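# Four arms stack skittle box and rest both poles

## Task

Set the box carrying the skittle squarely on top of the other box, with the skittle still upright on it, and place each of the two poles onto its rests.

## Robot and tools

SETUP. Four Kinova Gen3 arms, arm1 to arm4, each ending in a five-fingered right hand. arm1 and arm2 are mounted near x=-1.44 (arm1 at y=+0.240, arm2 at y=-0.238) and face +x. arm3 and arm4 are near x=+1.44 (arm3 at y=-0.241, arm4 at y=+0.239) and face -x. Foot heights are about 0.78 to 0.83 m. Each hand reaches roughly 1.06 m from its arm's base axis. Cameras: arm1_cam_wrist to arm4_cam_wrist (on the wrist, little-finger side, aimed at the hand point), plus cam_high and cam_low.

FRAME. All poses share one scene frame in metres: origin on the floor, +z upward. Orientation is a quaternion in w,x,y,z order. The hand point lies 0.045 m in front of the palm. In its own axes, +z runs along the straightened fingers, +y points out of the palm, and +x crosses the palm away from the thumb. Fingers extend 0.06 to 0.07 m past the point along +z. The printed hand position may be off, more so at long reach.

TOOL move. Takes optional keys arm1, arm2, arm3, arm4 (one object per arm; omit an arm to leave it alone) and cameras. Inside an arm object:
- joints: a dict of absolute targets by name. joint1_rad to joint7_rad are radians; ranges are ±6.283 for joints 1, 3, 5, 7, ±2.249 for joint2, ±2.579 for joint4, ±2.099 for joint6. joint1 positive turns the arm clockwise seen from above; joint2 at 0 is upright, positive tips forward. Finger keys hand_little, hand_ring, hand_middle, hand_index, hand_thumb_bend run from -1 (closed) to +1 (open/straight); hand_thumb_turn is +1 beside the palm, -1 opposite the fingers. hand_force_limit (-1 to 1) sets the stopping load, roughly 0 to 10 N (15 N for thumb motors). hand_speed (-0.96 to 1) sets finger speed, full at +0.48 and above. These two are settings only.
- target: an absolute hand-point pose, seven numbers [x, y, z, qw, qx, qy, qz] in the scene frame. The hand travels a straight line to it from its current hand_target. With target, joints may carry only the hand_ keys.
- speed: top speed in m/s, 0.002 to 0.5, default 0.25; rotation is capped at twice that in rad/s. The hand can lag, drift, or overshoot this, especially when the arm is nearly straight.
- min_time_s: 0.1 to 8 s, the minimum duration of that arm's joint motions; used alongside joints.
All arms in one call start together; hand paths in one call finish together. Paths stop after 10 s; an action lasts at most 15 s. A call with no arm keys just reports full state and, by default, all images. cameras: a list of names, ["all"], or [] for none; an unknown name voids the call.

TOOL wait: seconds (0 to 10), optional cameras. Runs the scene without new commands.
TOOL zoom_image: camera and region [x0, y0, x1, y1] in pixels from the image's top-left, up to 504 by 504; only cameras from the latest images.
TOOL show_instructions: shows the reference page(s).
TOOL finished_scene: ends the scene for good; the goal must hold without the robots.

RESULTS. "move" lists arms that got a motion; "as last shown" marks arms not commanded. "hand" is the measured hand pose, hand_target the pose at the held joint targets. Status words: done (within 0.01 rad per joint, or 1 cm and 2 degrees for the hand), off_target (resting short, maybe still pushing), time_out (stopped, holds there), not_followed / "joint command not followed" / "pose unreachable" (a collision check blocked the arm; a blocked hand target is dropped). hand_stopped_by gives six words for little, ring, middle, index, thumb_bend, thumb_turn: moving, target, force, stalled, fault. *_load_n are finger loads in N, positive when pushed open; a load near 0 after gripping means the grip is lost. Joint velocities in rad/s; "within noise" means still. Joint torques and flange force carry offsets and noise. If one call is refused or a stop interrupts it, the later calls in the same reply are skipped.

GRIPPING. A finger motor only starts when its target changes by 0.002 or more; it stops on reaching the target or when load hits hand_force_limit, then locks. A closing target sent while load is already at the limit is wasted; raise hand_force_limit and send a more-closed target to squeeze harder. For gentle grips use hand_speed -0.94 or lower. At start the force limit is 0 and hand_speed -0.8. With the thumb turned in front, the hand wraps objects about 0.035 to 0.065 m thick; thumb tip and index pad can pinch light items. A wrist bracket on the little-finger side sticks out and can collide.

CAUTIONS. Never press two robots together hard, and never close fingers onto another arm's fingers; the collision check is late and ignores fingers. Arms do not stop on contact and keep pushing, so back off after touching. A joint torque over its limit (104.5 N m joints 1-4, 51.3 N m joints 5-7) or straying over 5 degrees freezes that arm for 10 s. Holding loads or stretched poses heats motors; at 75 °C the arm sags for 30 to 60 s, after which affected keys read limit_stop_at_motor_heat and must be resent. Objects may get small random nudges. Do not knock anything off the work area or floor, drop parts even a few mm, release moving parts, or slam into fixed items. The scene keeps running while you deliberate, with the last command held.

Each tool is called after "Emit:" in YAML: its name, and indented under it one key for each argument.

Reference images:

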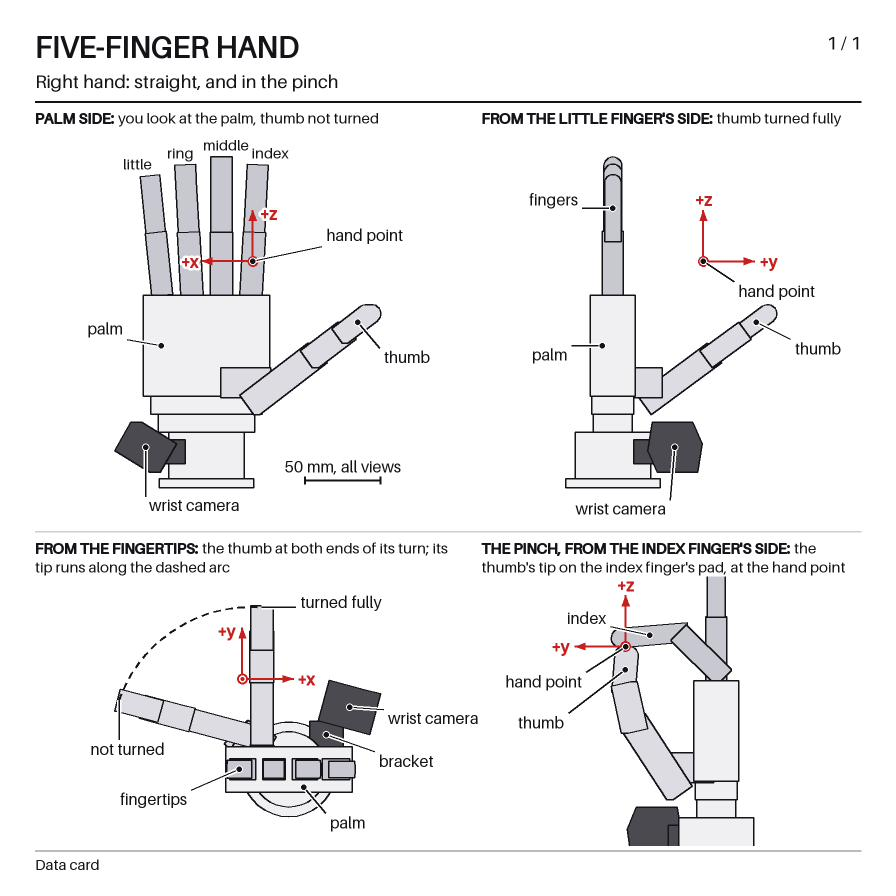

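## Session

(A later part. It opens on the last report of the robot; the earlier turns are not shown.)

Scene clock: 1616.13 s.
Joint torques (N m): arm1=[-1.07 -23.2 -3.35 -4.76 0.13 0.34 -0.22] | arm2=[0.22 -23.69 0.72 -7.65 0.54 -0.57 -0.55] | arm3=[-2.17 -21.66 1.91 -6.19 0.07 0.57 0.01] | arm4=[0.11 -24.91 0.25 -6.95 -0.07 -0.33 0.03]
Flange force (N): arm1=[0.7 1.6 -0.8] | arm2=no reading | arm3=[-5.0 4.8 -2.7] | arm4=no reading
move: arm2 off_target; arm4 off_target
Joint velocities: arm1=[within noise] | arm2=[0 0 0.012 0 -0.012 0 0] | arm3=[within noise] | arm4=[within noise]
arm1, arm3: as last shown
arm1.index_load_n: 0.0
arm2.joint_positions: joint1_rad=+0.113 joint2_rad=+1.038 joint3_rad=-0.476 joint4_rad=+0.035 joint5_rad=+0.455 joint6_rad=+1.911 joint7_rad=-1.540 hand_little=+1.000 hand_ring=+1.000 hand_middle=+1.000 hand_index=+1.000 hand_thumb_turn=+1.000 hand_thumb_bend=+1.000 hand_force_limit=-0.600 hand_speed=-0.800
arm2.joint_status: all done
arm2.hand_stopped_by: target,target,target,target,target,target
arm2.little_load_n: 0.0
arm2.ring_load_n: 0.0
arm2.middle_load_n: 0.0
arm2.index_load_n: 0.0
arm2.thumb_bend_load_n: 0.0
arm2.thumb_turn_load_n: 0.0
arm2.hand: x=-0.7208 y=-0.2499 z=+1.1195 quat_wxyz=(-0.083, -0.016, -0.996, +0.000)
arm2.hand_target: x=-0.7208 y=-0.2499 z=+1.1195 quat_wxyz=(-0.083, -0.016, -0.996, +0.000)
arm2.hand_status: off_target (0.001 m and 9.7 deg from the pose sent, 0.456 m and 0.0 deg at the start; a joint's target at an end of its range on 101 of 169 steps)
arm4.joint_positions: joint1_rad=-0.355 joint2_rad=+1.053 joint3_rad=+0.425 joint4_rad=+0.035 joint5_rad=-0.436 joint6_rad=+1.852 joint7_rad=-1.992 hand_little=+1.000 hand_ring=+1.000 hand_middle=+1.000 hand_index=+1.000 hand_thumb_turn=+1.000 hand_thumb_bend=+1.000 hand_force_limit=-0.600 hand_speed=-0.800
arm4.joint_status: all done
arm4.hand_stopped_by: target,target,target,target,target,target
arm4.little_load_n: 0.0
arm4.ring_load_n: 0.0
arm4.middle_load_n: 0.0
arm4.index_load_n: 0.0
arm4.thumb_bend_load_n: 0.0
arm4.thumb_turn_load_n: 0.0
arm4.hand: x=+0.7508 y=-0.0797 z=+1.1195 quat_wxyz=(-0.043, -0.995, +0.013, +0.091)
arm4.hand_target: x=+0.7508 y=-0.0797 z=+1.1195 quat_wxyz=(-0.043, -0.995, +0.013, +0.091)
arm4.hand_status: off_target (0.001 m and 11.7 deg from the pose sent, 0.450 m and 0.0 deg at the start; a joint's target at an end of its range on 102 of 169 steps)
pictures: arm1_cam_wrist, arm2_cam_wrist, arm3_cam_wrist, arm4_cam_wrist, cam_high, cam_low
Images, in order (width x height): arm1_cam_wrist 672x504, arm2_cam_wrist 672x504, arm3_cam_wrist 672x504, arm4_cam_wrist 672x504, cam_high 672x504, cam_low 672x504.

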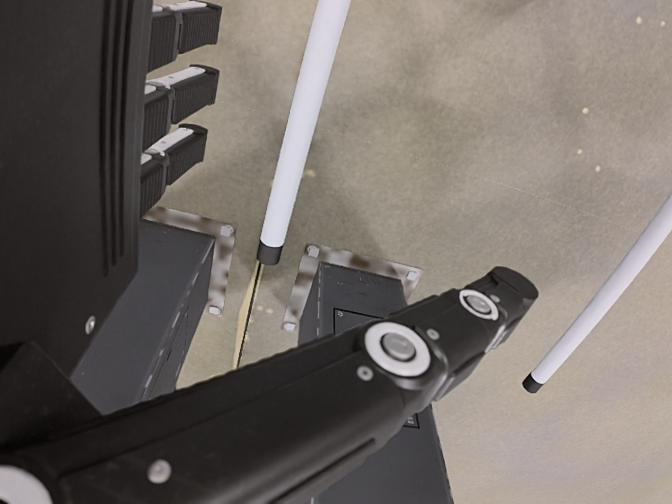

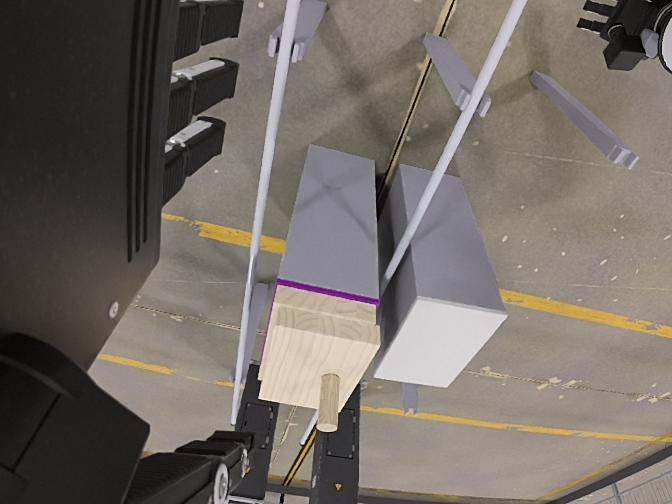

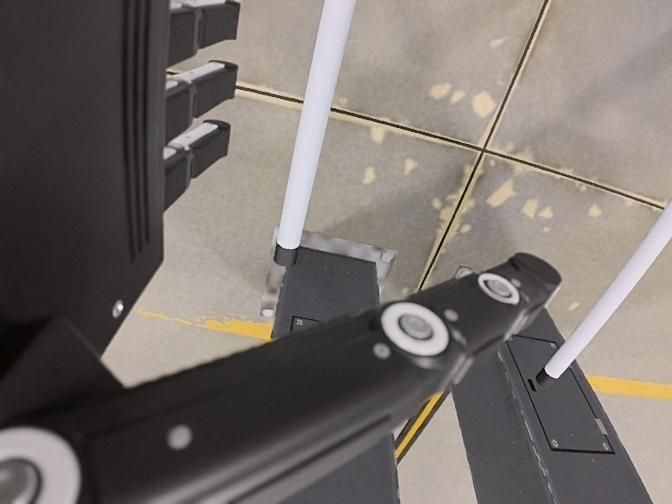

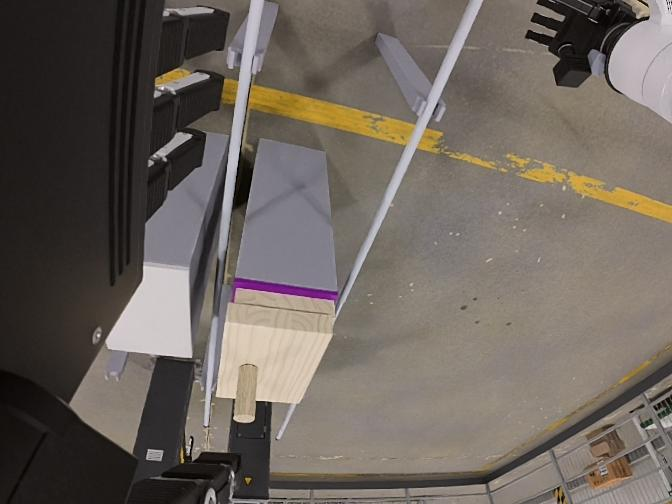

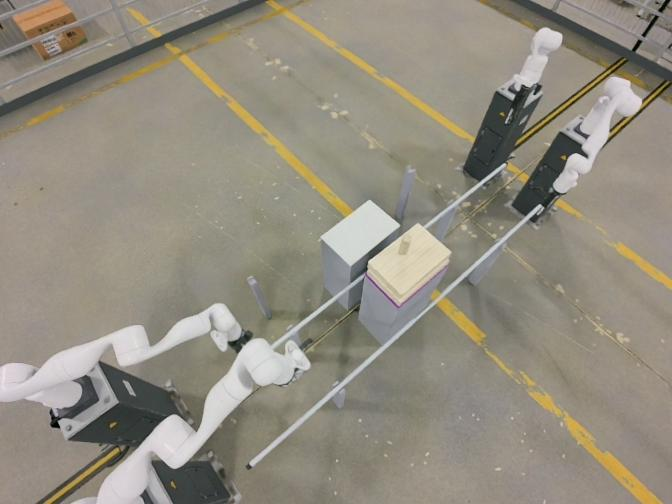

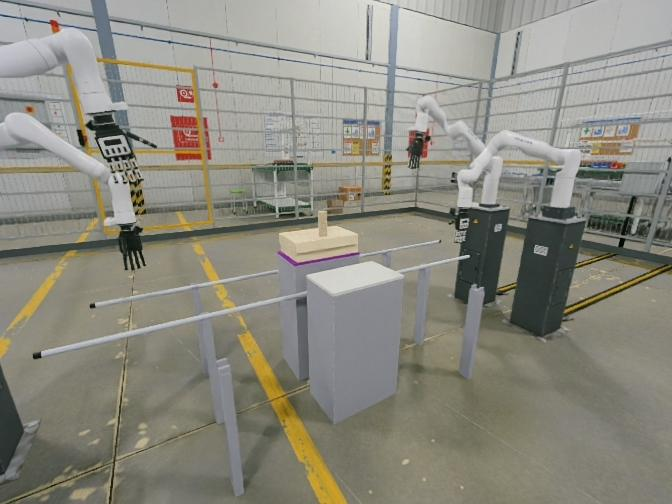

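Emit:
move:
  arm2: {"target": [-0.878, -0.331, 0.66, 0, 0, 1, 0], "speed": 0.25, "joints": {"hand_thumb_turn": -1, "hand_speed": -0.5}}
  arm4: {"target": [0.902, -0.023, 0.66, 0, 1, 0, 0], "speed": 0.25, "joints": {"hand_thumb_turn": -1, "hand_speed": -0.5}}
  arm1: {"target": [-0.858, -0.023, 0.66, 0, 1, 0, 0], "speed": 0.2}
  arm3: {"target": [0.862, -0.335, 0.66, 0, 0, 1, 0], "speed": 0.2}
  cameras: []

Emit:
move:
  arm1: {"target": [-0.858, -0.021, 0.478, 0, 1, 0, 0], "speed": 0.12}
  arm4: {"target": [0.902, -0.022, 0.478, 0, 1, 0, 0], "speed": 0.12}
  arm2: {"target": [-0.878, -0.331, 0.478, 0, 0, 1, 0], "speed": 0.12}
  arm3: {"target": [0.862, -0.334, 0.478, 0, 0, 1, 0], "speed": 0.12}
  cameras: ["all"]

Scene clock: 1690.87 s.
Joint torques (N m): arm1=[-1.07 -23.29 -3.25 -4.57 0.14 0.26 -0.23] | arm2=[0.22 -21.24 -1.68 -5.01 0.53 -0.21 -0.52] | arm3=[-2.19 -21.87 1.89 -5.94 0.05 0.58 -0.01] | arm4=[0.1 -22.07 2.57 -3.85 -0.06 0.19 0.01]
Flange force (N): arm1=[0.8 1.7 -0.9] | arm2=[1.7 -0.1 -2.3] | arm3=[-5.2 4.9 -3.2] | arm4=[-1.3 0.1 2.0]
move: arm1 done; arm2 done; arm3 done; arm4 done
Joint velocities: within noise
arm1.joint_positions: joint1_rad=+0.377 joint2_rad=+1.397 joint3_rad=-0.397 joint4_rad=+0.921 joint5_rad=+0.527 joint6_rad=+0.901 joint7_rad=+1.583 hand_little=+1.000 hand_ring=+1.000 hand_middle=+1.000 hand_index=+1.000 hand_thumb_turn=-1.000 hand_thumb_bend=+1.000 hand_force_limit=-0.600 hand_speed=-0.800
arm1.joint_status: not commanded
arm1.hand_stopped_by: target,target,target,target,target,target
arm1.little_load_n: 0.0
arm1.ring_load_n: 0.0
arm1.middle_load_n: 0.0
arm1.index_load_n: 0.0
arm1.thumb_bend_load_n: 0.0
arm1.thumb_turn_load_n: 0.0
arm1.hand: x=-0.8580 y=-0.0230 z=+0.6600 quat_wxyz=(+0.000, +1.000, +0.000, +0.000)
arm1.hand_target: x=-0.8580 y=-0.0230 z=+0.6600 quat_wxyz=(+0.000, +1.000, +0.000, +0.000)
arm1.hand_status: done (0.000 m and 0.0 deg from the pose sent, 0.040 m and 0.0 deg at the start)
arm2.joint_positions: joint1_rad=+0.486 joint2_rad=+1.180 joint3_rad=-0.400 joint4_rad=+1.413 joint5_rad=+0.606 joint6_rad=+0.678 joint7_rad=-1.769 hand_little=+1.000 hand_ring=+1.000 hand_middle=+1.000 hand_index=+1.000 hand_thumb_turn=-1.000 hand_thumb_bend=+1.000 hand_force_limit=-0.600 hand_speed=-0.500
arm2.joint_status: all done
arm2.hand_stopped_by: target,target,target,target,target,target
arm2.little_load_n: 0.0
arm2.ring_load_n: 0.0
arm2.middle_load_n: 0.0
arm2.index_load_n: 0.0
arm2.thumb_bend_load_n: 0.0
arm2.thumb_turn_load_n: 0.0
arm2.hand: x=-0.8780 y=-0.3310 z=+0.6600 quat_wxyz=(+0.000, +0.000, -1.000, +0.000)
arm2.hand_target: x=-0.8780 y=-0.3310 z=+0.6600 quat_wxyz=(+0.000, +0.000, -1.000, +0.000)
arm2.hand_status: done (0.000 m and 0.0 deg from the pose sent, 0.492 m and 9.7 deg at the start)
arm3.joint_positions: joint1_rad=-0.371 joint2_rad=+1.255 joint3_rad=+0.188 joint4_rad=+1.081 joint5_rad=-0.233 joint6_rad=+0.830 joint7_rad=+1.418 hand_little=+1.000 hand_ring=+1.000 hand_middle=+1.000 hand_index=+1.000 hand_thumb_turn=-1.000 hand_thumb_bend=+1.000 hand_force_limit=-0.600 hand_speed=-0.800
arm3.joint_status: not commanded
arm3.hand_stopped_by: target,target,target,target,target,target
arm3.little_load_n: 0.0
arm3.ring_load_n: 0.0
arm3.middle_load_n: 0.0
arm3.index_load_n: -0.5
arm3.thumb_bend_load_n: 0.0
arm3.thumb_turn_load_n: 0.0
arm3.hand: x=+0.8620 y=-0.3350 z=+0.6600 quat_wxyz=(+0.000, +0.000, -1.000, +0.000)
arm3.hand_target: x=+0.8620 y=-0.3350 z=+0.6600 quat_wxyz=(+0.000, +0.000, -1.000, +0.000)
arm3.hand_status: done (0.000 m and 0.0 deg from the pose sent, 0.040 m and 0.0 deg at the start)
arm4.joint_positions: joint1_rad=-0.537 joint2_rad=+1.145 joint3_rad=+0.292 joint4_rad=+1.471 joint5_rad=-0.506 joint6_rad=+0.599 joint7_rad=-1.604 hand_little=+1.000 hand_ring=+1.000 hand_middle=+1.000 hand_index=+1.000 hand_thumb_turn=-1.000 hand_thumb_bend=+1.000 hand_force_limit=-0.600 hand_speed=-0.500
arm4.joint_status: all done
arm4.hand_stopped_by: target,target,target,target,target,target
arm4.little_load_n: 0.0
arm4.ring_load_n: 0.0
arm4.middle_load_n: 0.0
arm4.index_load_n: 0.0
arm4.thumb_bend_load_n: 0.0
arm4.thumb_turn_load_n: 0.0
arm4.hand: x=+0.9020 y=-0.0230 z=+0.6600 quat_wxyz=(+0.000, -1.000, +0.000, +0.000)
arm4.hand_target: x=+0.9020 y=-0.0230 z=+0.6600 quat_wxyz=(+0.000, -1.000, +0.000, +0.000)
arm4.hand_status: done (0.000 m and 0.0 deg from the pose sent, 0.487 m and 11.7 deg at the start)

Scene clock: 1693.00 s.
Joint torques (N m): arm1=[-0.99 -23.14 -2.07 -4.69 0.11 0.29 -0.23] | arm2=[0.26 -21.98 -1.14 -4.01 0.52 -0.23 -0.51] | arm3=[-2.14 -22.33 1.6 -5.34 0.06 0.56 -0.01] | arm4=[0.09 -22.86 2.13 -2.83 -0.02 0.2 0.02]
Flange force (N): arm1=no reading | arm2=[0.8 -0.2 -2.4] | arm3=[-6.3 5.1 -5.6] | arm4=[-0.9 0.0 2.1]
move: arm1 done; arm2 done; arm3 done; arm4 done
Joint velocities: within noise
arm1.joint_positions: joint1_rad=+0.311 joint2_rad=+1.836 joint3_rad=-0.407 joint4_rad=+0.441 joint5_rad=+0.526 joint6_rad=+0.903 joint7_rad=+1.704 hand_little=+1.000 hand_ring=+1.000 hand_middle=+1.000 hand_index=+1.000 hand_thumb_turn=-1.000 hand_thumb_bend=+1.000 hand_force_limit=-0.600 hand_speed=-0.800
arm1.joint_status: not commanded
arm1.hand_stopped_by: target,target,target,target,target,target
arm1.little_load_n: 0.0
arm1.ring_load_n: 0.0
arm1.middle_load_n: 0.0
arm1.index_load_n: 0.0
arm1.thumb_bend_load_n: 0.0
arm1.thumb_turn_load_n: 0.0
arm1.hand: x=-0.8580 y=-0.0210 z=+0.4780 quat_wxyz=(+0.000, +1.000, +0.000, +0.000)
arm1.hand_target: x=-0.8580 y=-0.0210 z=+0.4780 quat_wxyz=(+0.000, +1.000, +0.000, +0.000)
arm1.hand_status: done (0.000 m and 0.0 deg from the pose sent, 0.182 m and 0.0 deg at the start)
arm2.joint_positions: joint1_rad=+0.430 joint2_rad=+1.560 joint3_rad=-0.321 joint4_rad=+1.160 joint5_rad=+0.672 joint6_rad=+0.528 joint7_rad=-1.776 hand_little=+1.000 hand_ring=+1.000 hand_middle=+1.000 hand_index=+1.000 hand_thumb_turn=-1.000 hand_thumb_bend=+1.000 hand_force_limit=-0.600 hand_speed=-0.500
arm2.joint_status: not commanded
arm2.hand_stopped_by: target,target,target,target,target,target
arm2.little_load_n: 0.0
arm2.ring_load_n: 0.0
arm2.middle_load_n: 0.0
arm2.index_load_n: 0.0
arm2.thumb_bend_load_n: 0.0
arm2.thumb_turn_load_n: 0.0
arm2.hand: x=-0.8780 y=-0.3310 z=+0.4780 quat_wxyz=(+0.000, +0.000, -1.000, +0.000)
arm2.hand_target: x=-0.8780 y=-0.3310 z=+0.4780 quat_wxyz=(+0.000, +0.000, -1.000, +0.000)
arm2.hand_status: done (0.000 m and 0.0 deg from the pose sent, 0.182 m and 0.0 deg at the start)
arm3.joint_positions: joint1_rad=-0.346 joint2_rad=+1.640 joint3_rad=+0.172 joint4_rad=+0.792 joint5_rad=-0.249 joint6_rad=+0.729 joint7_rad=+1.400 hand_little=+1.000 hand_ring=+1.000 hand_middle=+1.000 hand_index=+1.000 hand_thumb_turn=-1.000 hand_thumb_bend=+1.000 hand_force_limit=-0.600 hand_speed=-0.800
arm3.joint_status: not commanded
arm3.hand_stopped_by: target,target,target,target,target,target
arm3.little_load_n: 0.0
arm3.ring_load_n: 0.0
arm3.middle_load_n: 0.0
arm3.index_load_n: 0.0
arm3.thumb_bend_load_n: 0.0
arm3.thumb_turn_load_n: 0.0
arm3.hand: x=+0.8620 y=-0.3340 z=+0.4780 quat_wxyz=(+0.000, +0.000, -1.000, +0.000)
arm3.hand_target: x=+0.8620 y=-0.3340 z=+0.4780 quat_wxyz=(+0.000, +0.000, -1.000, +0.000)
arm3.hand_status: done (0.000 m and 0.0 deg from the pose sent, 0.182 m and 0.0 deg at the start)
arm4.joint_positions: joint1_rad=-0.491 joint2_rad=+1.532 joint3_rad=+0.219 joint4_rad=+1.222 joint5_rad=-0.557 joint6_rad=+0.444 joint7_rad=-1.590 hand_little=+1.000 hand_ring=+1.000 hand_middle=+1.000 hand_index=+1.000 hand_thumb_turn=-1.000 hand_thumb_bend=+1.000 hand_force_limit=-0.600 hand_speed=-0.500
arm4.joint_status: not commanded
arm4.hand_stopped_by: target,target,target,target,target,target
arm4.little_load_n: -0.5
arm4.ring_load_n: 0.0
arm4.middle_load_n: 0.0
arm4.index_load_n: 0.0
arm4.thumb_bend_load_n: 0.0
arm4.thumb_turn_load_n: 0.0
arm4.hand: x=+0.9020 y=-0.0220 z=+0.4780 quat_wxyz=(+0.000, -1.000, +0.000, +0.000)
arm4.hand_target: x=+0.9020 y=-0.0220 z=+0.4780 quat_wxyz=(+0.000, -1.000, +0.000, +0.000)
arm4.hand_status: done (0.000 m and 0.0 deg from the pose sent, 0.182 m and 0.0 deg at the start)
pictures: arm1_cam_wrist, arm2_cam_wrist, arm3_cam_wrist, arm4_cam_wrist, cam_high, cam_low
Images, in order (width x height): arm1_cam_wrist 672x504, arm2_cam_wrist 672x504, arm3_cam_wrist 672x504, arm4_cam_wrist 672x504, cam_high 672x504, cam_low 672x504.

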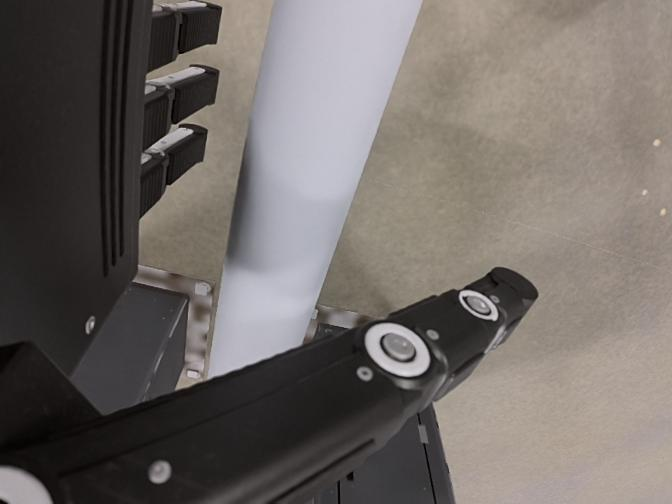

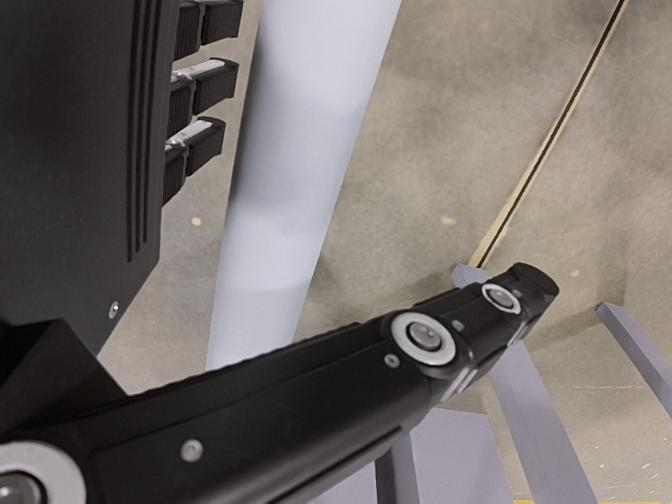

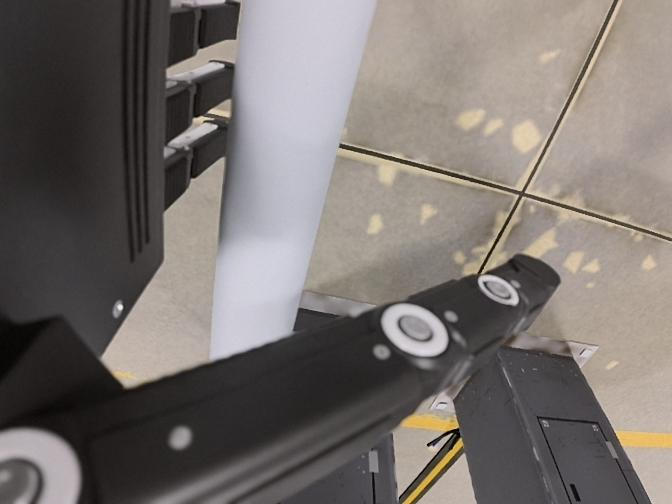

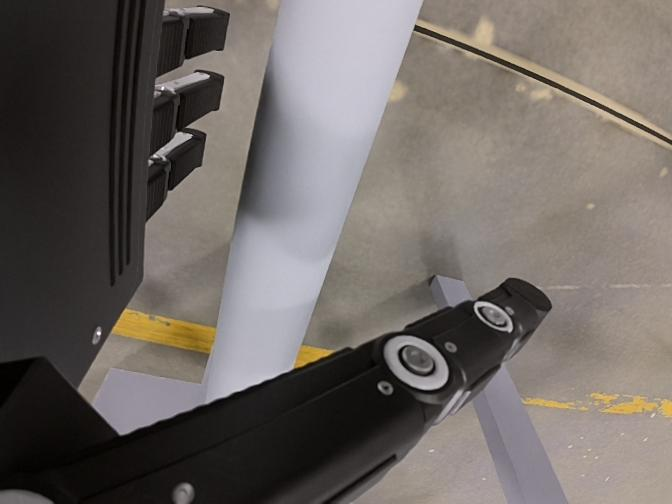

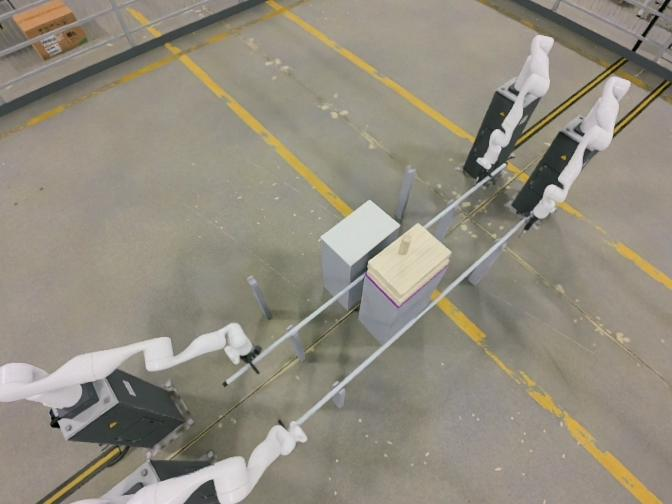

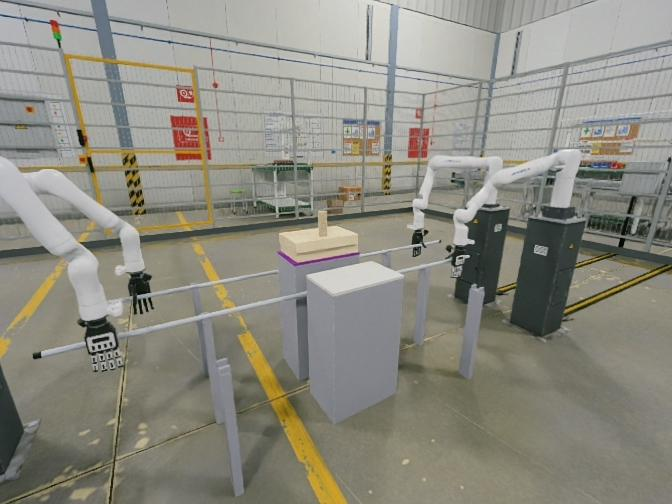

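Emit:
move:
  arm1: {"target": [-0.858, -0.034, 0.479, 0, 1, 0, 0], "speed": 0.04}
  arm4: {"target": [0.902, -0.033, 0.479, 0, 1, 0, 0], "speed": 0.04}
  arm2: {"target": [-0.878, -0.318, 0.479, 0, 0, 1, 0], "speed": 0.04}
  arm3: {"target": [0.862, -0.322, 0.479, 0, 0, 1, 0], "speed": 0.04}
  cameras: []

Emit:
move:
  arm1: {"joints": {"hand_little": -1, "hand_ring": -1, "hand_middle": -1, "hand_index": -1, "hand_speed": -0.86, "hand_force_limit": -0.4}}
  arm2: {"joints": {"hand_little": -1, "hand_ring": -1, "hand_middle": -1, "hand_index": -1, "hand_speed": -0.86, "hand_force_limit": -0.4}}
  arm3: {"joints": {"hand_little": -1, "hand_ring": -1, "hand_middle": -1, "hand_index": -1, "hand_speed": -0.86, "hand_force_limit": -0.4}}
  arm4: {"joints": {"hand_little": -1, "hand_ring": -1, "hand_middle": -1, "hand_index": -1, "hand_speed": -0.86, "hand_force_limit": -0.4}}
  cameras: []

Emit:
move:
  arm1: {"joints": {"hand_thumb_bend": 0.5, "hand_speed": -0.7, "hand_force_limit": -0.6}}
  arm2: {"joints": {"hand_thumb_bend": 0.5, "hand_speed": -0.7, "hand_force_limit": -0.6}}
  arm3: {"joints": {"hand_thumb_bend": 0.5, "hand_speed": -0.7, "hand_force_limit": -0.6}}
  arm4: {"joints": {"hand_thumb_bend": 0.5, "hand_speed": -0.7, "hand_force_limit": -0.6}}
  cameras: ["all"]

Scene clock: 1712.50 s.
Joint torques (N m): arm1=[-0.99 -23.18 -2.04 -4.79 0.16 0.27 -0.23] | arm2=[0.24 -21.88 -1.06 -3.97 0.56 -0.21 -0.51] | arm3=[-2.19 -22.22 1.65 -5.24 0.07 0.56 0] | arm4=[0.11 -22.96 2.12 -2.9 -0.01 0.19 0]
Flange force (N): arm1=no reading | arm2=[0.8 -0.2 -2.5] | arm3=[-6.1 5.0 -5.6] | arm4=[-1.1 0.1 2.1]
move: arm1 done; arm2 done; arm3 done; arm4 done
Joint velocities: within noise
arm1.joint_positions: joint1_rad=+0.323 joint2_rad=+1.848 joint3_rad=-0.414 joint4_rad=+0.399 joint5_rad=+0.521 joint6_rad=+0.929 joint7_rad=+1.738 hand_little=+1.000 hand_ring=+1.000 hand_middle=+1.000 hand_index=+1.000 hand_thumb_turn=-1.000 hand_thumb_bend=+1.000 hand_force_limit=-0.600 hand_speed=-0.800
arm1.joint_status: not commanded
arm1.hand_stopped_by: target,target,target,target,target,target
arm1.little_load_n: 0.0
arm1.ring_load_n: 0.0
arm1.middle_load_n: 0.0
arm1.index_load_n: 0.0
arm1.thumb_bend_load_n: 0.0
arm1.thumb_turn_load_n: 0.0
arm1.hand: x=-0.8580 y=-0.0340 z=+0.4790 quat_wxyz=(+0.000, +1.000, +0.000, +0.000)
arm1.hand_target: x=-0.8580 y=-0.0340 z=+0.4790 quat_wxyz=(+0.000, +1.000, +0.000, +0.000)
arm1.hand_status: done (0.000 m and 0.0 deg from the pose sent, 0.013 m and 0.0 deg at the start)
arm2.joint_positions: joint1_rad=+0.405 joint2_rad=+1.553 joint3_rad=-0.314 joint4_rad=+1.178 joint5_rad=+0.671 joint6_rad=+0.515 joint7_rad=-1.805 hand_little=+1.000 hand_ring=+1.000 hand_middle=+1.000 hand_index=+1.000 hand_thumb_turn=-1.000 hand_thumb_bend=+1.000 hand_force_limit=-0.600 hand_speed=-0.500
arm2.joint_status: not commanded
arm2.hand_stopped_by: target,target,target,target,target,target
arm2.little_load_n: 0.0
arm2.ring_load_n: 0.0
arm2.middle_load_n: 0.0
arm2.index_load_n: 0.0
arm2.thumb_bend_load_n: 0.0
arm2.thumb_turn_load_n: 0.0
arm2.hand: x=-0.8780 y=-0.3180 z=+0.4790 quat_wxyz=(+0.000, +0.000, -1.000, +0.000)
arm2.hand_target: x=-0.8780 y=-0.3180 z=+0.4790 quat_wxyz=(+0.000, +0.000, -1.000, +0.000)
arm2.hand_status: done (0.000 m and 0.0 deg from the pose sent, 0.013 m and 0.0 deg at the start)
arm3.joint_positions: joint1_rad=-0.328 joint2_rad=+1.631 joint3_rad=+0.169 joint4_rad=+0.814 joint5_rad=-0.247 joint6_rad=+0.716 joint7_rad=+1.421 hand_little=+1.000 hand_ring=+1.000 hand_middle=+1.000 hand_index=+1.000 hand_thumb_turn=-1.000 hand_thumb_bend=+1.000 hand_force_limit=-0.600 hand_speed=-0.800
arm3.joint_status: not commanded
arm3.hand_stopped_by: target,target,target,target,target,target
arm3.little_load_n: 0.0
arm3.ring_load_n: 0.0
arm3.middle_load_n: 0.0
arm3.index_load_n: 0.0
arm3.thumb_bend_load_n: 0.0
arm3.thumb_turn_load_n: 0.0
arm3.hand: x=+0.8620 y=-0.3220 z=+0.4790 quat_wxyz=(+0.000, +0.000, -1.000, +0.000)
arm3.hand_target: x=+0.8620 y=-0.3220 z=+0.4790 quat_wxyz=(+0.000, +0.000, -1.000, +0.000)
arm3.hand_status: done (0.000 m and 0.0 deg from the pose sent, 0.012 m and 0.0 deg at the start)
arm4.joint_positions: joint1_rad=-0.512 joint2_rad=+1.535 joint3_rad=+0.227 joint4_rad=+1.206 joint5_rad=-0.560 joint6_rad=+0.459 joint7_rad=-1.611 hand_little=+1.000 hand_ring=+1.000 hand_middle=+1.000 hand_index=+1.000 hand_thumb_turn=-1.000 hand_thumb_bend=+1.000 hand_force_limit=-0.600 hand_speed=-0.500
arm4.joint_status: not commanded
arm4.hand_stopped_by: target,target,target,target,target,target
arm4.little_load_n: 0.0
arm4.ring_load_n: 0.0
arm4.middle_load_n: 0.0
arm4.index_load_n: 0.0
arm4.thumb_bend_load_n: 0.0
arm4.thumb_turn_load_n: 0.0
arm4.hand: x=+0.9020 y=-0.0330 z=+0.4790 quat_wxyz=(+0.000, -1.000, +0.000, +0.000)
arm4.hand_target: x=+0.9020 y=-0.0330 z=+0.4790 quat_wxyz=(+0.000, -1.000, +0.000, +0.000)
arm4.hand_status: done (0.000 m and 0.0 deg from the pose sent, 0.011 m and 0.0 deg at the start)

Scene clock: 1718.10 s.
Joint torques (N m): arm1=[-1.05 -23.13 -2.03 -4.78 0.13 0.27 -0.19] | arm2=[0.26 -21.84 -1.15 -3.96 0.52 -0.2 -0.54] | arm3=[-2.17 -22.25 1.64 -5.21 0.05 0.59 -0.01] | arm4=[0.08 -22.98 2.16 -2.94 -0.06 0.21 0]
Flange force (N): arm1=no reading | arm2=[1.0 -0.2 -2.6] | arm3=[-6.1 5.0 -5.5] | arm4=[-0.9 -0.1 2.1]
move: arm1 done; arm2 done; arm3 done; arm4 done
Joint velocities: within noise
arm1.joint_positions: joint1_rad=+0.323 joint2_rad=+1.848 joint3_rad=-0.414 joint4_rad=+0.399 joint5_rad=+0.521 joint6_rad=+0.929 joint7_rad=+1.738 hand_little=-1.000 hand_ring=-1.000 hand_middle=-1.000 hand_index=-1.000 hand_thumb_turn=-1.000 hand_thumb_bend=+1.000 hand_force_limit=-0.400 hand_speed=-0.860
arm1.joint_status: all done
arm1.hand_stopped_by: target,target,target,target,target,target
arm1.little_load_n: 0.0
arm1.ring_load_n: 0.0
arm1.middle_load_n: 0.0
arm1.index_load_n: 0.0
arm1.thumb_bend_load_n: 0.0
arm1.thumb_turn_load_n: 0.0
arm1.hand: x=-0.8580 y=-0.0340 z=+0.4790 quat_wxyz=(+0.000, +1.000, +0.000, +0.000)
arm1.hand_target: x=-0.8580 y=-0.0340 z=+0.4790 quat_wxyz=(+0.000, +1.000, +0.000, +0.000)
arm1.hand_status: not commanded
arm2.joint_positions: joint1_rad=+0.405 joint2_rad=+1.553 joint3_rad=-0.314 joint4_rad=+1.178 joint5_rad=+0.671 joint6_rad=+0.515 joint7_rad=-1.805 hand_little=-1.000 hand_ring=-1.000 hand_middle=-1.000 hand_index=-1.000 hand_thumb_turn=-1.000 hand_thumb_bend=+1.000 hand_force_limit=-0.400 hand_speed=-0.860
arm2.joint_status: all done
arm2.hand_stopped_by: target,target,target,target,target,target
arm2.little_load_n: 0.0
arm2.ring_load_n: 0.0
arm2.middle_load_n: 0.0
arm2.index_load_n: 0.0
arm2.thumb_bend_load_n: 0.0
arm2.thumb_turn_load_n: 0.0
arm2.hand: x=-0.8780 y=-0.3180 z=+0.4790 quat_wxyz=(+0.000, +0.000, -1.000, +0.000)
arm2.hand_target: x=-0.8780 y=-0.3180 z=+0.4790 quat_wxyz=(+0.000, +0.000, -1.000, +0.000)
arm2.hand_status: not commanded
arm3.joint_positions: joint1_rad=-0.328 joint2_rad=+1.631 joint3_rad=+0.169 joint4_rad=+0.814 joint5_rad=-0.247 joint6_rad=+0.716 joint7_rad=+1.421 hand_little=-1.000 hand_ring=-1.000 hand_middle=-1.000 hand_index=-1.000 hand_thumb_turn=-1.000 hand_thumb_bend=+1.000 hand_force_limit=-0.400 hand_speed=-0.860
arm3.joint_status: all done
arm3.hand_stopped_by: target,target,target,target,target,target
arm3.little_load_n: 0.0
arm3.ring_load_n: 0.0
arm3.middle_load_n: 0.0
arm3.index_load_n: 0.0
arm3.thumb_bend_load_n: 0.0
arm3.thumb_turn_load_n: 0.0
arm3.hand: x=+0.8620 y=-0.3220 z=+0.4790 quat_wxyz=(+0.000, +0.000, -1.000, +0.000)
arm3.hand_target: x=+0.8620 y=-0.3220 z=+0.4790 quat_wxyz=(+0.000, +0.000, -1.000, +0.000)
arm3.hand_status: not commanded
arm4.joint_positions: joint1_rad=-0.512 joint2_rad=+1.535 joint3_rad=+0.227 joint4_rad=+1.206 joint5_rad=-0.560 joint6_rad=+0.459 joint7_rad=-1.611 hand_little=-1.000 hand_ring=-1.000 hand_middle=-1.000 hand_index=-1.000 hand_thumb_turn=-1.000 hand_thumb_bend=+1.000 hand_force_limit=-0.400 hand_speed=-0.860
arm4.joint_status: all done
arm4.hand_stopped_by: target,target,target,target,target,target
arm4.little_load_n: 0.0
arm4.ring_load_n: 0.0
arm4.middle_load_n: 0.0
arm4.index_load_n: 0.5
arm4.thumb_bend_load_n: 0.0
arm4.thumb_turn_load_n: 0.0
arm4.hand: x=+0.9020 y=-0.0330 z=+0.4790 quat_wxyz=(+0.000, -1.000, +0.000, +0.000)
arm4.hand_target: x=+0.9020 y=-0.0330 z=+0.4790 quat_wxyz=(+0.000, -1.000, +0.000, +0.000)
arm4.hand_status: not commanded

Scene clock: 1719.77 s.
Joint torques (N m): arm1=[-1.1 -23.19 -2.07 -4.71 0.14 0.25 -0.25] | arm2=[0.18 -21.92 -1.11 -3.91 0.54 -0.21 -0.53] | arm3=[-2.15 -22.24 1.65 -5.21 0.06 0.56 -0.01] | arm4=[0.1 -22.96 2.15 -2.85 -0.05 0.22 0.04]
Flange force (N): arm1=no reading | arm2=[0.6 -0.5 -2.3] | arm3=[-6.0 4.9 -5.5] | arm4=[-1.2 0.2 2.3]
move: arm1 done; arm2 done; arm3 done; arm4 done
Joint velocities: within noise
arm1.joint_positions: joint1_rad=+0.323 joint2_rad=+1.848 joint3_rad=-0.414 joint4_rad=+0.399 joint5_rad=+0.521 joint6_rad=+0.929 joint7_rad=+1.738 hand_little=-1.000 hand_ring=-1.000 hand_middle=-1.000 hand_index=-1.000 hand_thumb_turn=-1.000 hand_thumb_bend=+0.505 hand_force_limit=-0.600 hand_speed=-0.700
arm1.joint_status: all done
arm1.hand_stopped_by: target,target,target,target,force,target
arm1.little_load_n: 0.0
arm1.ring_load_n: 0.0
arm1.middle_load_n: 0.0
arm1.index_load_n: 0.0
arm1.thumb_bend_load_n: 4.0
arm1.thumb_turn_load_n: 0.0
arm1.hand: x=-0.8580 y=-0.0340 z=+0.4790 quat_wxyz=(+0.000, +1.000, +0.000, +0.000)
arm1.hand_target: x=-0.8580 y=-0.0340 z=+0.4790 quat_wxyz=(+0.000, +1.000, +0.000, +0.000)
arm1.hand_status: not commanded
arm2.joint_positions: joint1_rad=+0.405 joint2_rad=+1.553 joint3_rad=-0.314 joint4_rad=+1.178 joint5_rad=+0.671 joint6_rad=+0.515 joint7_rad=-1.805 hand_little=-1.000 hand_ring=-1.000 hand_middle=-1.000 hand_index=-1.000 hand_thumb_turn=-1.000 hand_thumb_bend=+0.502 hand_force_limit=-0.600 hand_speed=-0.700
arm2.joint_status: all done
arm2.hand_stopped_by: target,target,target,target,target,target
arm2.little_load_n: 0.0
arm2.ring_load_n: 0.0
arm2.middle_load_n: 0.0
arm2.index_load_n: 0.0
arm2.thumb_bend_load_n: 2.5
arm2.thumb_turn_load_n: 0.5
arm2.hand: x=-0.8780 y=-0.3180 z=+0.4790 quat_wxyz=(+0.000, +0.000, -1.000, +0.000)
arm2.hand_target: x=-0.8780 y=-0.3180 z=+0.4790 quat_wxyz=(+0.000, +0.000, -1.000, +0.000)
arm2.hand_status: not commanded
arm3.joint_positions: joint1_rad=-0.328 joint2_rad=+1.631 joint3_rad=+0.169 joint4_rad=+0.814 joint5_rad=-0.247 joint6_rad=+0.716 joint7_rad=+1.421 hand_little=-1.000 hand_ring=-1.000 hand_middle=-1.000 hand_index=-1.000 hand_thumb_turn=-1.000 hand_thumb_bend=+0.505 hand_force_limit=-0.600 hand_speed=-0.700
arm3.joint_status: all done
arm3.hand_stopped_by: target,target,target,target,force,target
arm3.little_load_n: 0.0
arm3.ring_load_n: 0.0
arm3.middle_load_n: 0.0
arm3.index_load_n: 0.0
arm3.thumb_bend_load_n: 3.0
arm3.thumb_turn_load_n: 0.5
arm3.hand: x=+0.8620 y=-0.3220 z=+0.4790 quat_wxyz=(+0.000, +0.000, -1.000, +0.000)
arm3.hand_target: x=+0.8620 y=-0.3220 z=+0.4790 quat_wxyz=(+0.000, +0.000, -1.000, +0.000)
arm3.hand_status: not commanded
arm4.joint_positions: joint1_rad=-0.512 joint2_rad=+1.535 joint3_rad=+0.227 joint4_rad=+1.206 joint5_rad=-0.560 joint6_rad=+0.459 joint7_rad=-1.611 hand_little=-1.000 hand_ring=-1.000 hand_middle=-1.000 hand_index=-1.000 hand_thumb_turn=-1.000 hand_thumb_bend=+0.518 hand_force_limit=-0.600 hand_speed=-0.700
arm4.joint_status: all done
arm4.hand_stopped_by: target,target,target,target,force,target
arm4.little_load_n: 0.0
arm4.ring_load_n: 0.0
arm4.middle_load_n: 0.0
arm4.index_load_n: 0.0
arm4.thumb_bend_load_n: 3.0
arm4.thumb_turn_load_n: 0.0
arm4.hand: x=+0.9020 y=-0.0330 z=+0.4790 quat_wxyz=(+0.000, -1.000, +0.000, +0.000)
arm4.hand_target: x=+0.9020 y=-0.0330 z=+0.4790 quat_wxyz=(+0.000, -1.000, +0.000, +0.000)
arm4.hand_status: not commanded
pictures: arm1_cam_wrist, arm2_cam_wrist, arm3_cam_wrist, arm4_cam_wrist, cam_high, cam_low
Images, in order (width x height): arm1_cam_wrist 672x504, arm2_cam_wrist 672x504, arm3_cam_wrist 672x504, arm4_cam_wrist 672x504, cam_high 672x504, cam_low 672x504.

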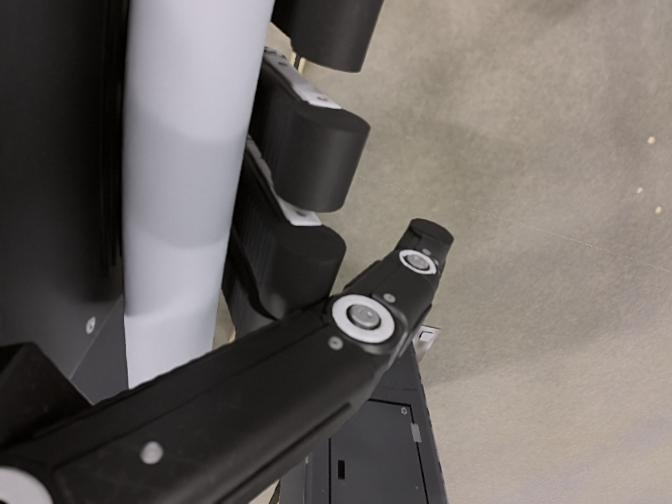

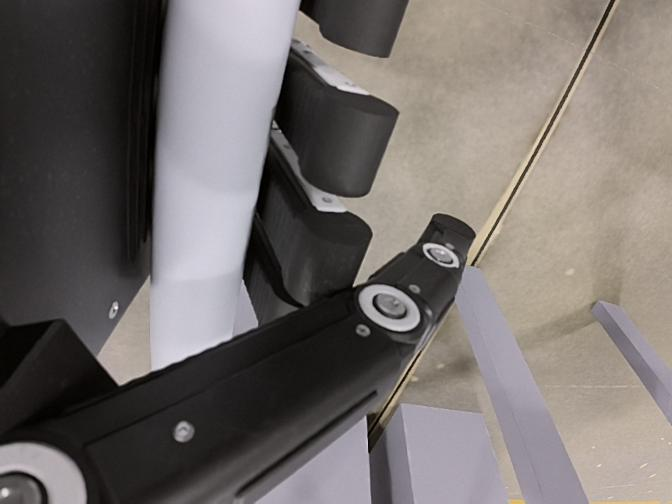

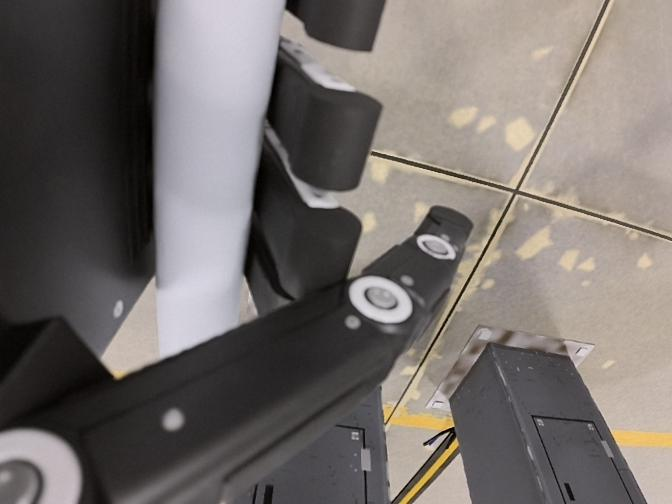

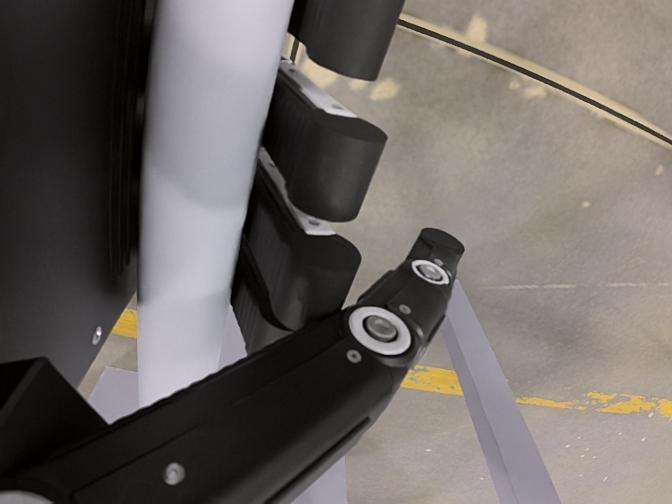

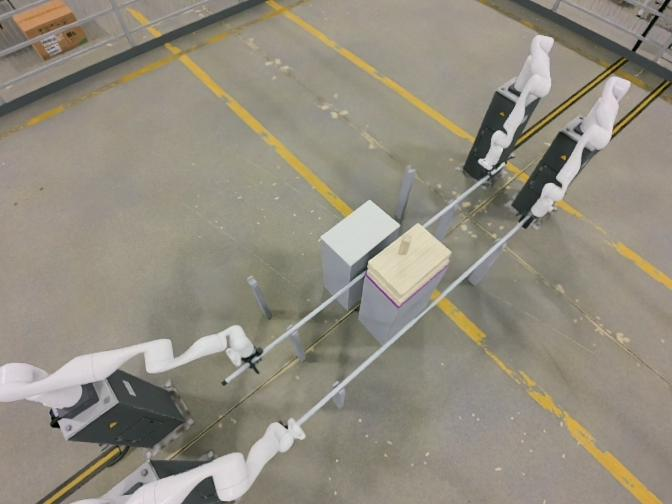

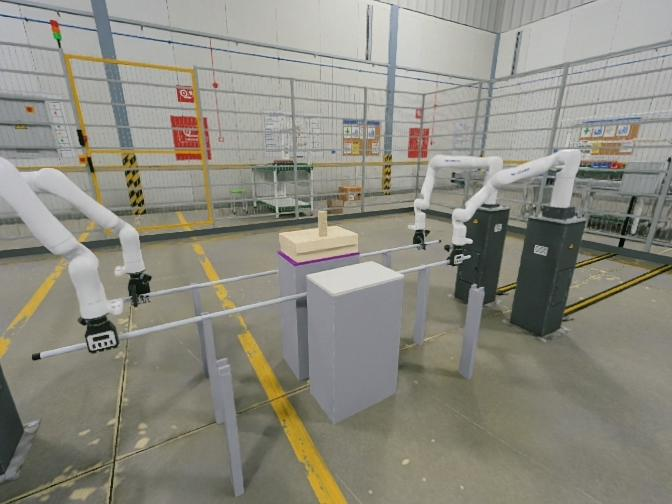

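Emit:
move:
  arm1: {"target": [-0.858, -0.034, 0.719, 0, 1, 0, 0], "speed": 0.08}
  arm4: {"target": [0.902, -0.033, 0.719, 0, 1, 0, 0], "speed": 0.08}
  arm2: {"target": [-0.878, -0.318, 0.719, 0, 0, 1, 0], "speed": 0.08}
  arm3: {"target": [0.862, -0.322, 0.719, 0, 0, 1, 0], "speed": 0.08}
  cameras: []

Emit:
move:
  arm1: {"target": [-0.858, -0.064, 0.719, 0, 1, 0, 0], "speed": 0.05}
  arm4: {"target": [0.902, -0.0615, 0.719, 0, 1, 0, 0], "speed": 0.05}
  arm2: {"target": [-0.878, -0.2395, 0.719, 0, 0, 1, 0], "speed": 0.05}
  arm3: {"target": [0.862, -0.249, 0.719, 0, 0, 1, 0], "speed": 0.05}
  cameras: ["cam_high", "cam_low"]

Emit:
zoom_image:
  camera: "cam_low"
  region: [265, 200, 375, 280]

Emit:
zoom_image:
  camera: "cam_high"
  region: [355, 210, 460, 315]

Scene clock: 1746.83 s.
Joint torques (N m): arm1=[-0.85 -23.98 -3.24 -4.92 0.14 0.6 -0.33] | arm2=[0.37 -21.27 -1.82 -5.32 0.45 0.16 -0.5] | arm3=[-2.21 -22.26 1.95 -6.27 0.07 0.8 -0.06] | arm4=[-0.12 -22.39 2.61 -4.32 -0.11 0.55 0.03]
Flange force (N): arm1=[1.8 1.8 0.7] | arm2=[1.4 0.1 -0.4] | arm3=[-4.1 4.6 -0.8] | arm4=[-2.5 0.3 3.7]
move: arm1 done; arm2 done; arm3 done; arm4 done
Joint velocities: within noise
arm1.joint_positions: joint1_rad=+0.402 joint2_rad=+1.295 joint3_rad=-0.416 joint4_rad=+0.956 joint5_rad=+0.509 joint6_rad=+0.971 joint7_rad=+1.602 hand_little=-1.000 hand_ring=-1.000 hand_middle=-1.000 hand_index=-1.000 hand_thumb_turn=-1.000 hand_thumb_bend=+0.505 hand_force_limit=-0.600 hand_speed=-0.700
arm1.joint_status: not commanded
arm1.hand_stopped_by: target,target,target,target,force,target
arm1.little_load_n: 0.0
arm1.ring_load_n: 0.0
arm1.middle_load_n: 0.0
arm1.index_load_n: 0.5
arm1.thumb_bend_load_n: 3.5
arm1.thumb_turn_load_n: 0.0
arm1.hand: x=-0.8580 y=-0.0340 z=+0.7190 quat_wxyz=(+0.000, +1.000, +0.000, +0.000)
arm1.hand_target: x=-0.8580 y=-0.0340 z=+0.7190 quat_wxyz=(+0.000, +1.000, +0.000, +0.000)
arm1.hand_status: done (0.000 m and 0.0 deg from the pose sent, 0.240 m and 0.0 deg at the start)
arm2.joint_positions: joint1_rad=+0.486 joint2_rad=+1.066 joint3_rad=-0.437 joint4_rad=+1.452 joint5_rad=+0.565 joint6_rad=+0.756 joint7_rad=-1.770 hand_little=-1.000 hand_ring=-1.000 hand_middle=-1.000 hand_index=-1.000 hand_thumb_turn=-1.000 hand_thumb_bend=+0.502 hand_force_limit=-0.600 hand_speed=-0.700
arm2.joint_status: not commanded
arm2.hand_stopped_by: target,target,target,target,target,target
arm2.little_load_n: 0.5
arm2.ring_load_n: 0.0
arm2.middle_load_n: 0.0
arm2.index_load_n: 0.0
arm2.thumb_bend_load_n: 3.0
arm2.thumb_turn_load_n: 0.5
arm2.hand: x=-0.8780 y=-0.3180 z=+0.7190 quat_wxyz=(+0.000, +0.000, -1.000, +0.000)
arm2.hand_target: x=-0.8780 y=-0.3180 z=+0.7190 quat_wxyz=(+0.000, +0.000, -1.000, +0.000)
arm2.hand_status: done (0.000 m and 0.0 deg from the pose sent, 0.240 m and 0.0 deg at the start)
arm3.joint_positions: joint1_rad=-0.358 joint2_rad=+1.146 joint3_rad=+0.198 joint4_rad=+1.121 joint5_rad=-0.221 joint6_rad=+0.898 joint7_rad=+1.434 hand_little=-1.000 hand_ring=-1.000 hand_middle=-1.000 hand_index=-1.000 hand_thumb_turn=-1.000 hand_thumb_bend=+0.505 hand_force_limit=-0.600 hand_speed=-0.700
arm3.joint_status: not commanded
arm3.hand_stopped_by: target,target,target,target,force,target
arm3.little_load_n: 0.5
arm3.ring_load_n: 0.0
arm3.middle_load_n: 0.0
arm3.index_load_n: 0.5
arm3.thumb_bend_load_n: 3.5
arm3.thumb_turn_load_n: 0.5
arm3.hand: x=+0.8620 y=-0.3220 z=+0.7190 quat_wxyz=(+0.000, +0.000, -1.000, +0.000)
arm3.hand_target: x=+0.8620 y=-0.3220 z=+0.7190 quat_wxyz=(+0.000, +0.000, -1.000, +0.000)
arm3.hand_status: done (0.000 m and 0.0 deg from the pose sent, 0.240 m and 0.0 deg at the start)
arm4.joint_positions: joint1_rad=-0.577 joint2_rad=+1.040 joint3_rad=+0.339 joint4_rad=+1.481 joint5_rad=-0.480 joint6_rad=+0.701 joint7_rad=-1.641 hand_little=-1.000 hand_ring=-1.000 hand_middle=-1.000 hand_index=-1.000 hand_thumb_turn=-1.000 hand_thumb_bend=+0.518 hand_force_limit=-0.600 hand_speed=-0.700
arm4.joint_status: not commanded
arm4.hand_stopped_by: target,target,target,target,force,target
arm4.little_load_n: 0.5
arm4.ring_load_n: 0.0
arm4.middle_load_n: 0.0
arm4.index_load_n: 0.5
arm4.thumb_bend_load_n: 3.0
arm4.thumb_turn_load_n: 0.0
arm4.hand: x=+0.9020 y=-0.0330 z=+0.7190 quat_wxyz=(+0.000, -1.000, +0.000, +0.000)
arm4.hand_target: x=+0.9020 y=-0.0330 z=+0.7190 quat_wxyz=(+0.000, -1.000, +0.000, +0.000)
arm4.hand_status: done (0.000 m and 0.0 deg from the pose sent, 0.240 m and 0.0 deg at the start)

Scene clock: 1748.90 s.
Joint torques (N m): arm1=[-1.21 -24.9 -3.54 -5.91 0.14 0.05 -0.19] | arm2=[0.21 -21.04 -1.83 -5.5 0.49 -0.16 -0.49] | arm3=[-2.15 -22.12 1.96 -6.5 0.11 0.53 0] | arm4=[0.36 -23.15 3.3 -5.41 -0.07 -0.05 -0.04]
Flange force (N): arm1=[-0.8 1.3 0.6] | arm2=[1.8 -0.4 -0.6] | arm3=[-5.2 4.1 -0.8] | arm4=[-0.3 0.2 3.4]
move: arm1 done; arm2 done; arm3 done; arm4 done
Joint velocities: within noise
arm1.joint_positions: joint1_rad=+0.438 joint2_rad=+1.318 joint3_rad=-0.422 joint4_rad=+0.892 joint5_rad=+0.506 joint6_rad=+1.007 joint7_rad=+1.664 hand_little=-1.000 hand_ring=-1.000 hand_middle=-1.000 hand_index=-1.000 hand_thumb_turn=-1.000 hand_thumb_bend=+0.505 hand_force_limit=-0.600 hand_speed=-0.700
arm1.joint_status: not commanded
arm1.hand_stopped_by: target,target,target,target,force,target
arm1.little_load_n: 0.0
arm1.ring_load_n: 0.0
arm1.middle_load_n: 0.0
arm1.index_load_n: 0.5
arm1.thumb_bend_load_n: 3.5
arm1.thumb_turn_load_n: 0.0
arm1.hand: x=-0.8580 y=-0.0640 z=+0.7190 quat_wxyz=(+0.000, +1.000, +0.000, +0.000)
arm1.hand_target: x=-0.8580 y=-0.0640 z=+0.7190 quat_wxyz=(+0.000, +1.000, +0.000, +0.000)
arm1.hand_status: done (0.000 m and 0.0 deg from the pose sent, 0.030 m and 0.0 deg at the start)
arm2.joint_positions: joint1_rad=+0.341 joint2_rad=+1.041 joint3_rad=-0.419 joint4_rad=+1.513 joint5_rad=+0.560 joint6_rad=+0.713 joint7_rad=-1.924 hand_little=-1.000 hand_ring=-1.000 hand_middle=-1.000 hand_index=-1.000 hand_thumb_turn=-1.000 hand_thumb_bend=+0.502 hand_force_limit=-0.600 hand_speed=-0.700
arm2.joint_status: not commanded
arm2.hand_stopped_by: target,target,target,target,target,target
arm2.little_load_n: 0.5
arm2.ring_load_n: 0.5
arm2.middle_load_n: 0.0
arm2.index_load_n: 0.5
arm2.thumb_bend_load_n: 3.0
arm2.thumb_turn_load_n: 0.5
arm2.hand: x=-0.8780 y=-0.2395 z=+0.7190 quat_wxyz=(+0.000, +0.000, -1.000, +0.000)
arm2.hand_target: x=-0.8780 y=-0.2395 z=+0.7190 quat_wxyz=(+0.000, +0.000, -1.000, +0.000)
arm2.hand_status: done (0.000 m and 0.0 deg from the pose sent, 0.078 m and 0.0 deg at the start)
arm3.joint_positions: joint1_rad=-0.242 joint2_rad=+1.119 joint3_rad=+0.185 joint4_rad=+1.186 joint5_rad=-0.210 joint6_rad=+0.858 joint7_rad=+1.549 hand_little=-1.000 hand_ring=-1.000 hand_middle=-1.000 hand_index=-1.000 hand_thumb_turn=-1.000 hand_thumb_bend=+0.505 hand_force_limit=-0.600 hand_speed=-0.700
arm3.joint_status: not commanded
arm3.hand_stopped_by: target,target,target,target,force,target
arm3.little_load_n: 0.5
arm3.ring_load_n: 0.5
arm3.middle_load_n: 0.0
arm3.index_load_n: 0.0
arm3.thumb_bend_load_n: 3.0
arm3.thumb_turn_load_n: 0.5
arm3.hand: x=+0.8620 y=-0.2490 z=+0.7190 quat_wxyz=(+0.000, +0.000, -1.000, +0.000)
arm3.hand_target: x=+0.8620 y=-0.2490 z=+0.7190 quat_wxyz=(+0.000, +0.000, -1.000, +0.000)
arm3.hand_status: done (0.000 m and 0.0 deg from the pose sent, 0.073 m and 0.0 deg at the start)
arm4.joint_positions: joint1_rad=-0.624 joint2_rad=+1.058 joint3_rad=+0.351 joint4_rad=+1.433 joint5_rad=-0.482 joint6_rad=+0.733 joint7_rad=-1.696 hand_little=-1.000 hand_ring=-1.000 hand_middle=-1.000 hand_index=-1.000 hand_thumb_turn=-1.000 hand_thumb_bend=+0.518 hand_force_limit=-0.600 hand_speed=-0.700
arm4.joint_status: not commanded
arm4.hand_stopped_by: target,target,target,target,force,target
arm4.little_load_n: 0.5
arm4.ring_load_n: 0.0
arm4.middle_load_n: 0.0
arm4.index_load_n: 0.0
arm4.thumb_bend_load_n: 3.0
arm4.thumb_turn_load_n: 0.0
arm4.hand: x=+0.9020 y=-0.0615 z=+0.7190 quat_wxyz=(+0.000, -1.000, +0.000, +0.000)
arm4.hand_target: x=+0.9020 y=-0.0615 z=+0.7190 quat_wxyz=(+0.000, -1.000, +0.000, +0.000)
arm4.hand_status: done (0.000 m and 0.0 deg from the pose sent, 0.029 m and 0.0 deg at the start)
Images, in order (width x height): cam_high 672x504, cam_low 672x504.

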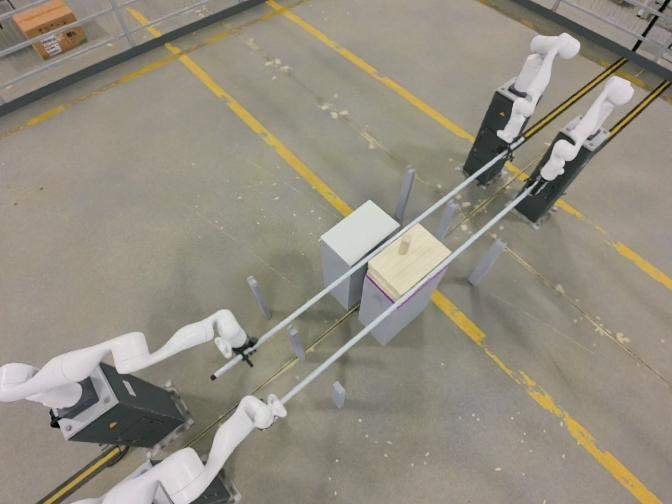

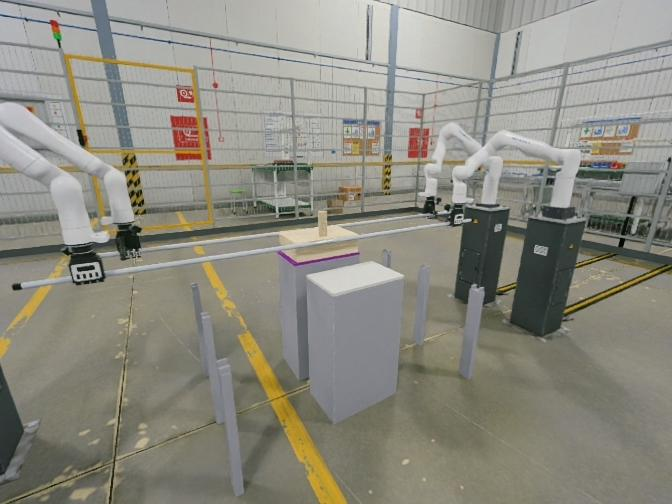

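Scaled by 4.582.

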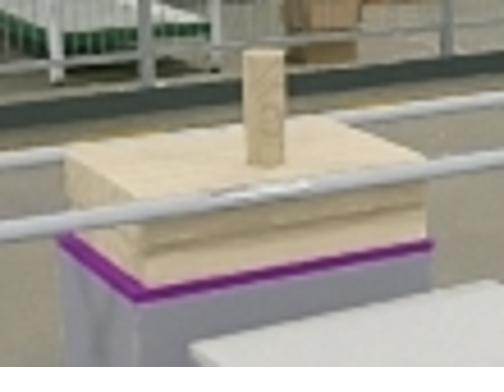

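Scaled by 4.800.

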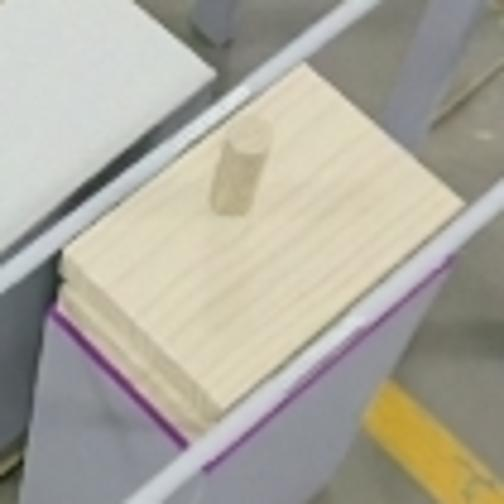

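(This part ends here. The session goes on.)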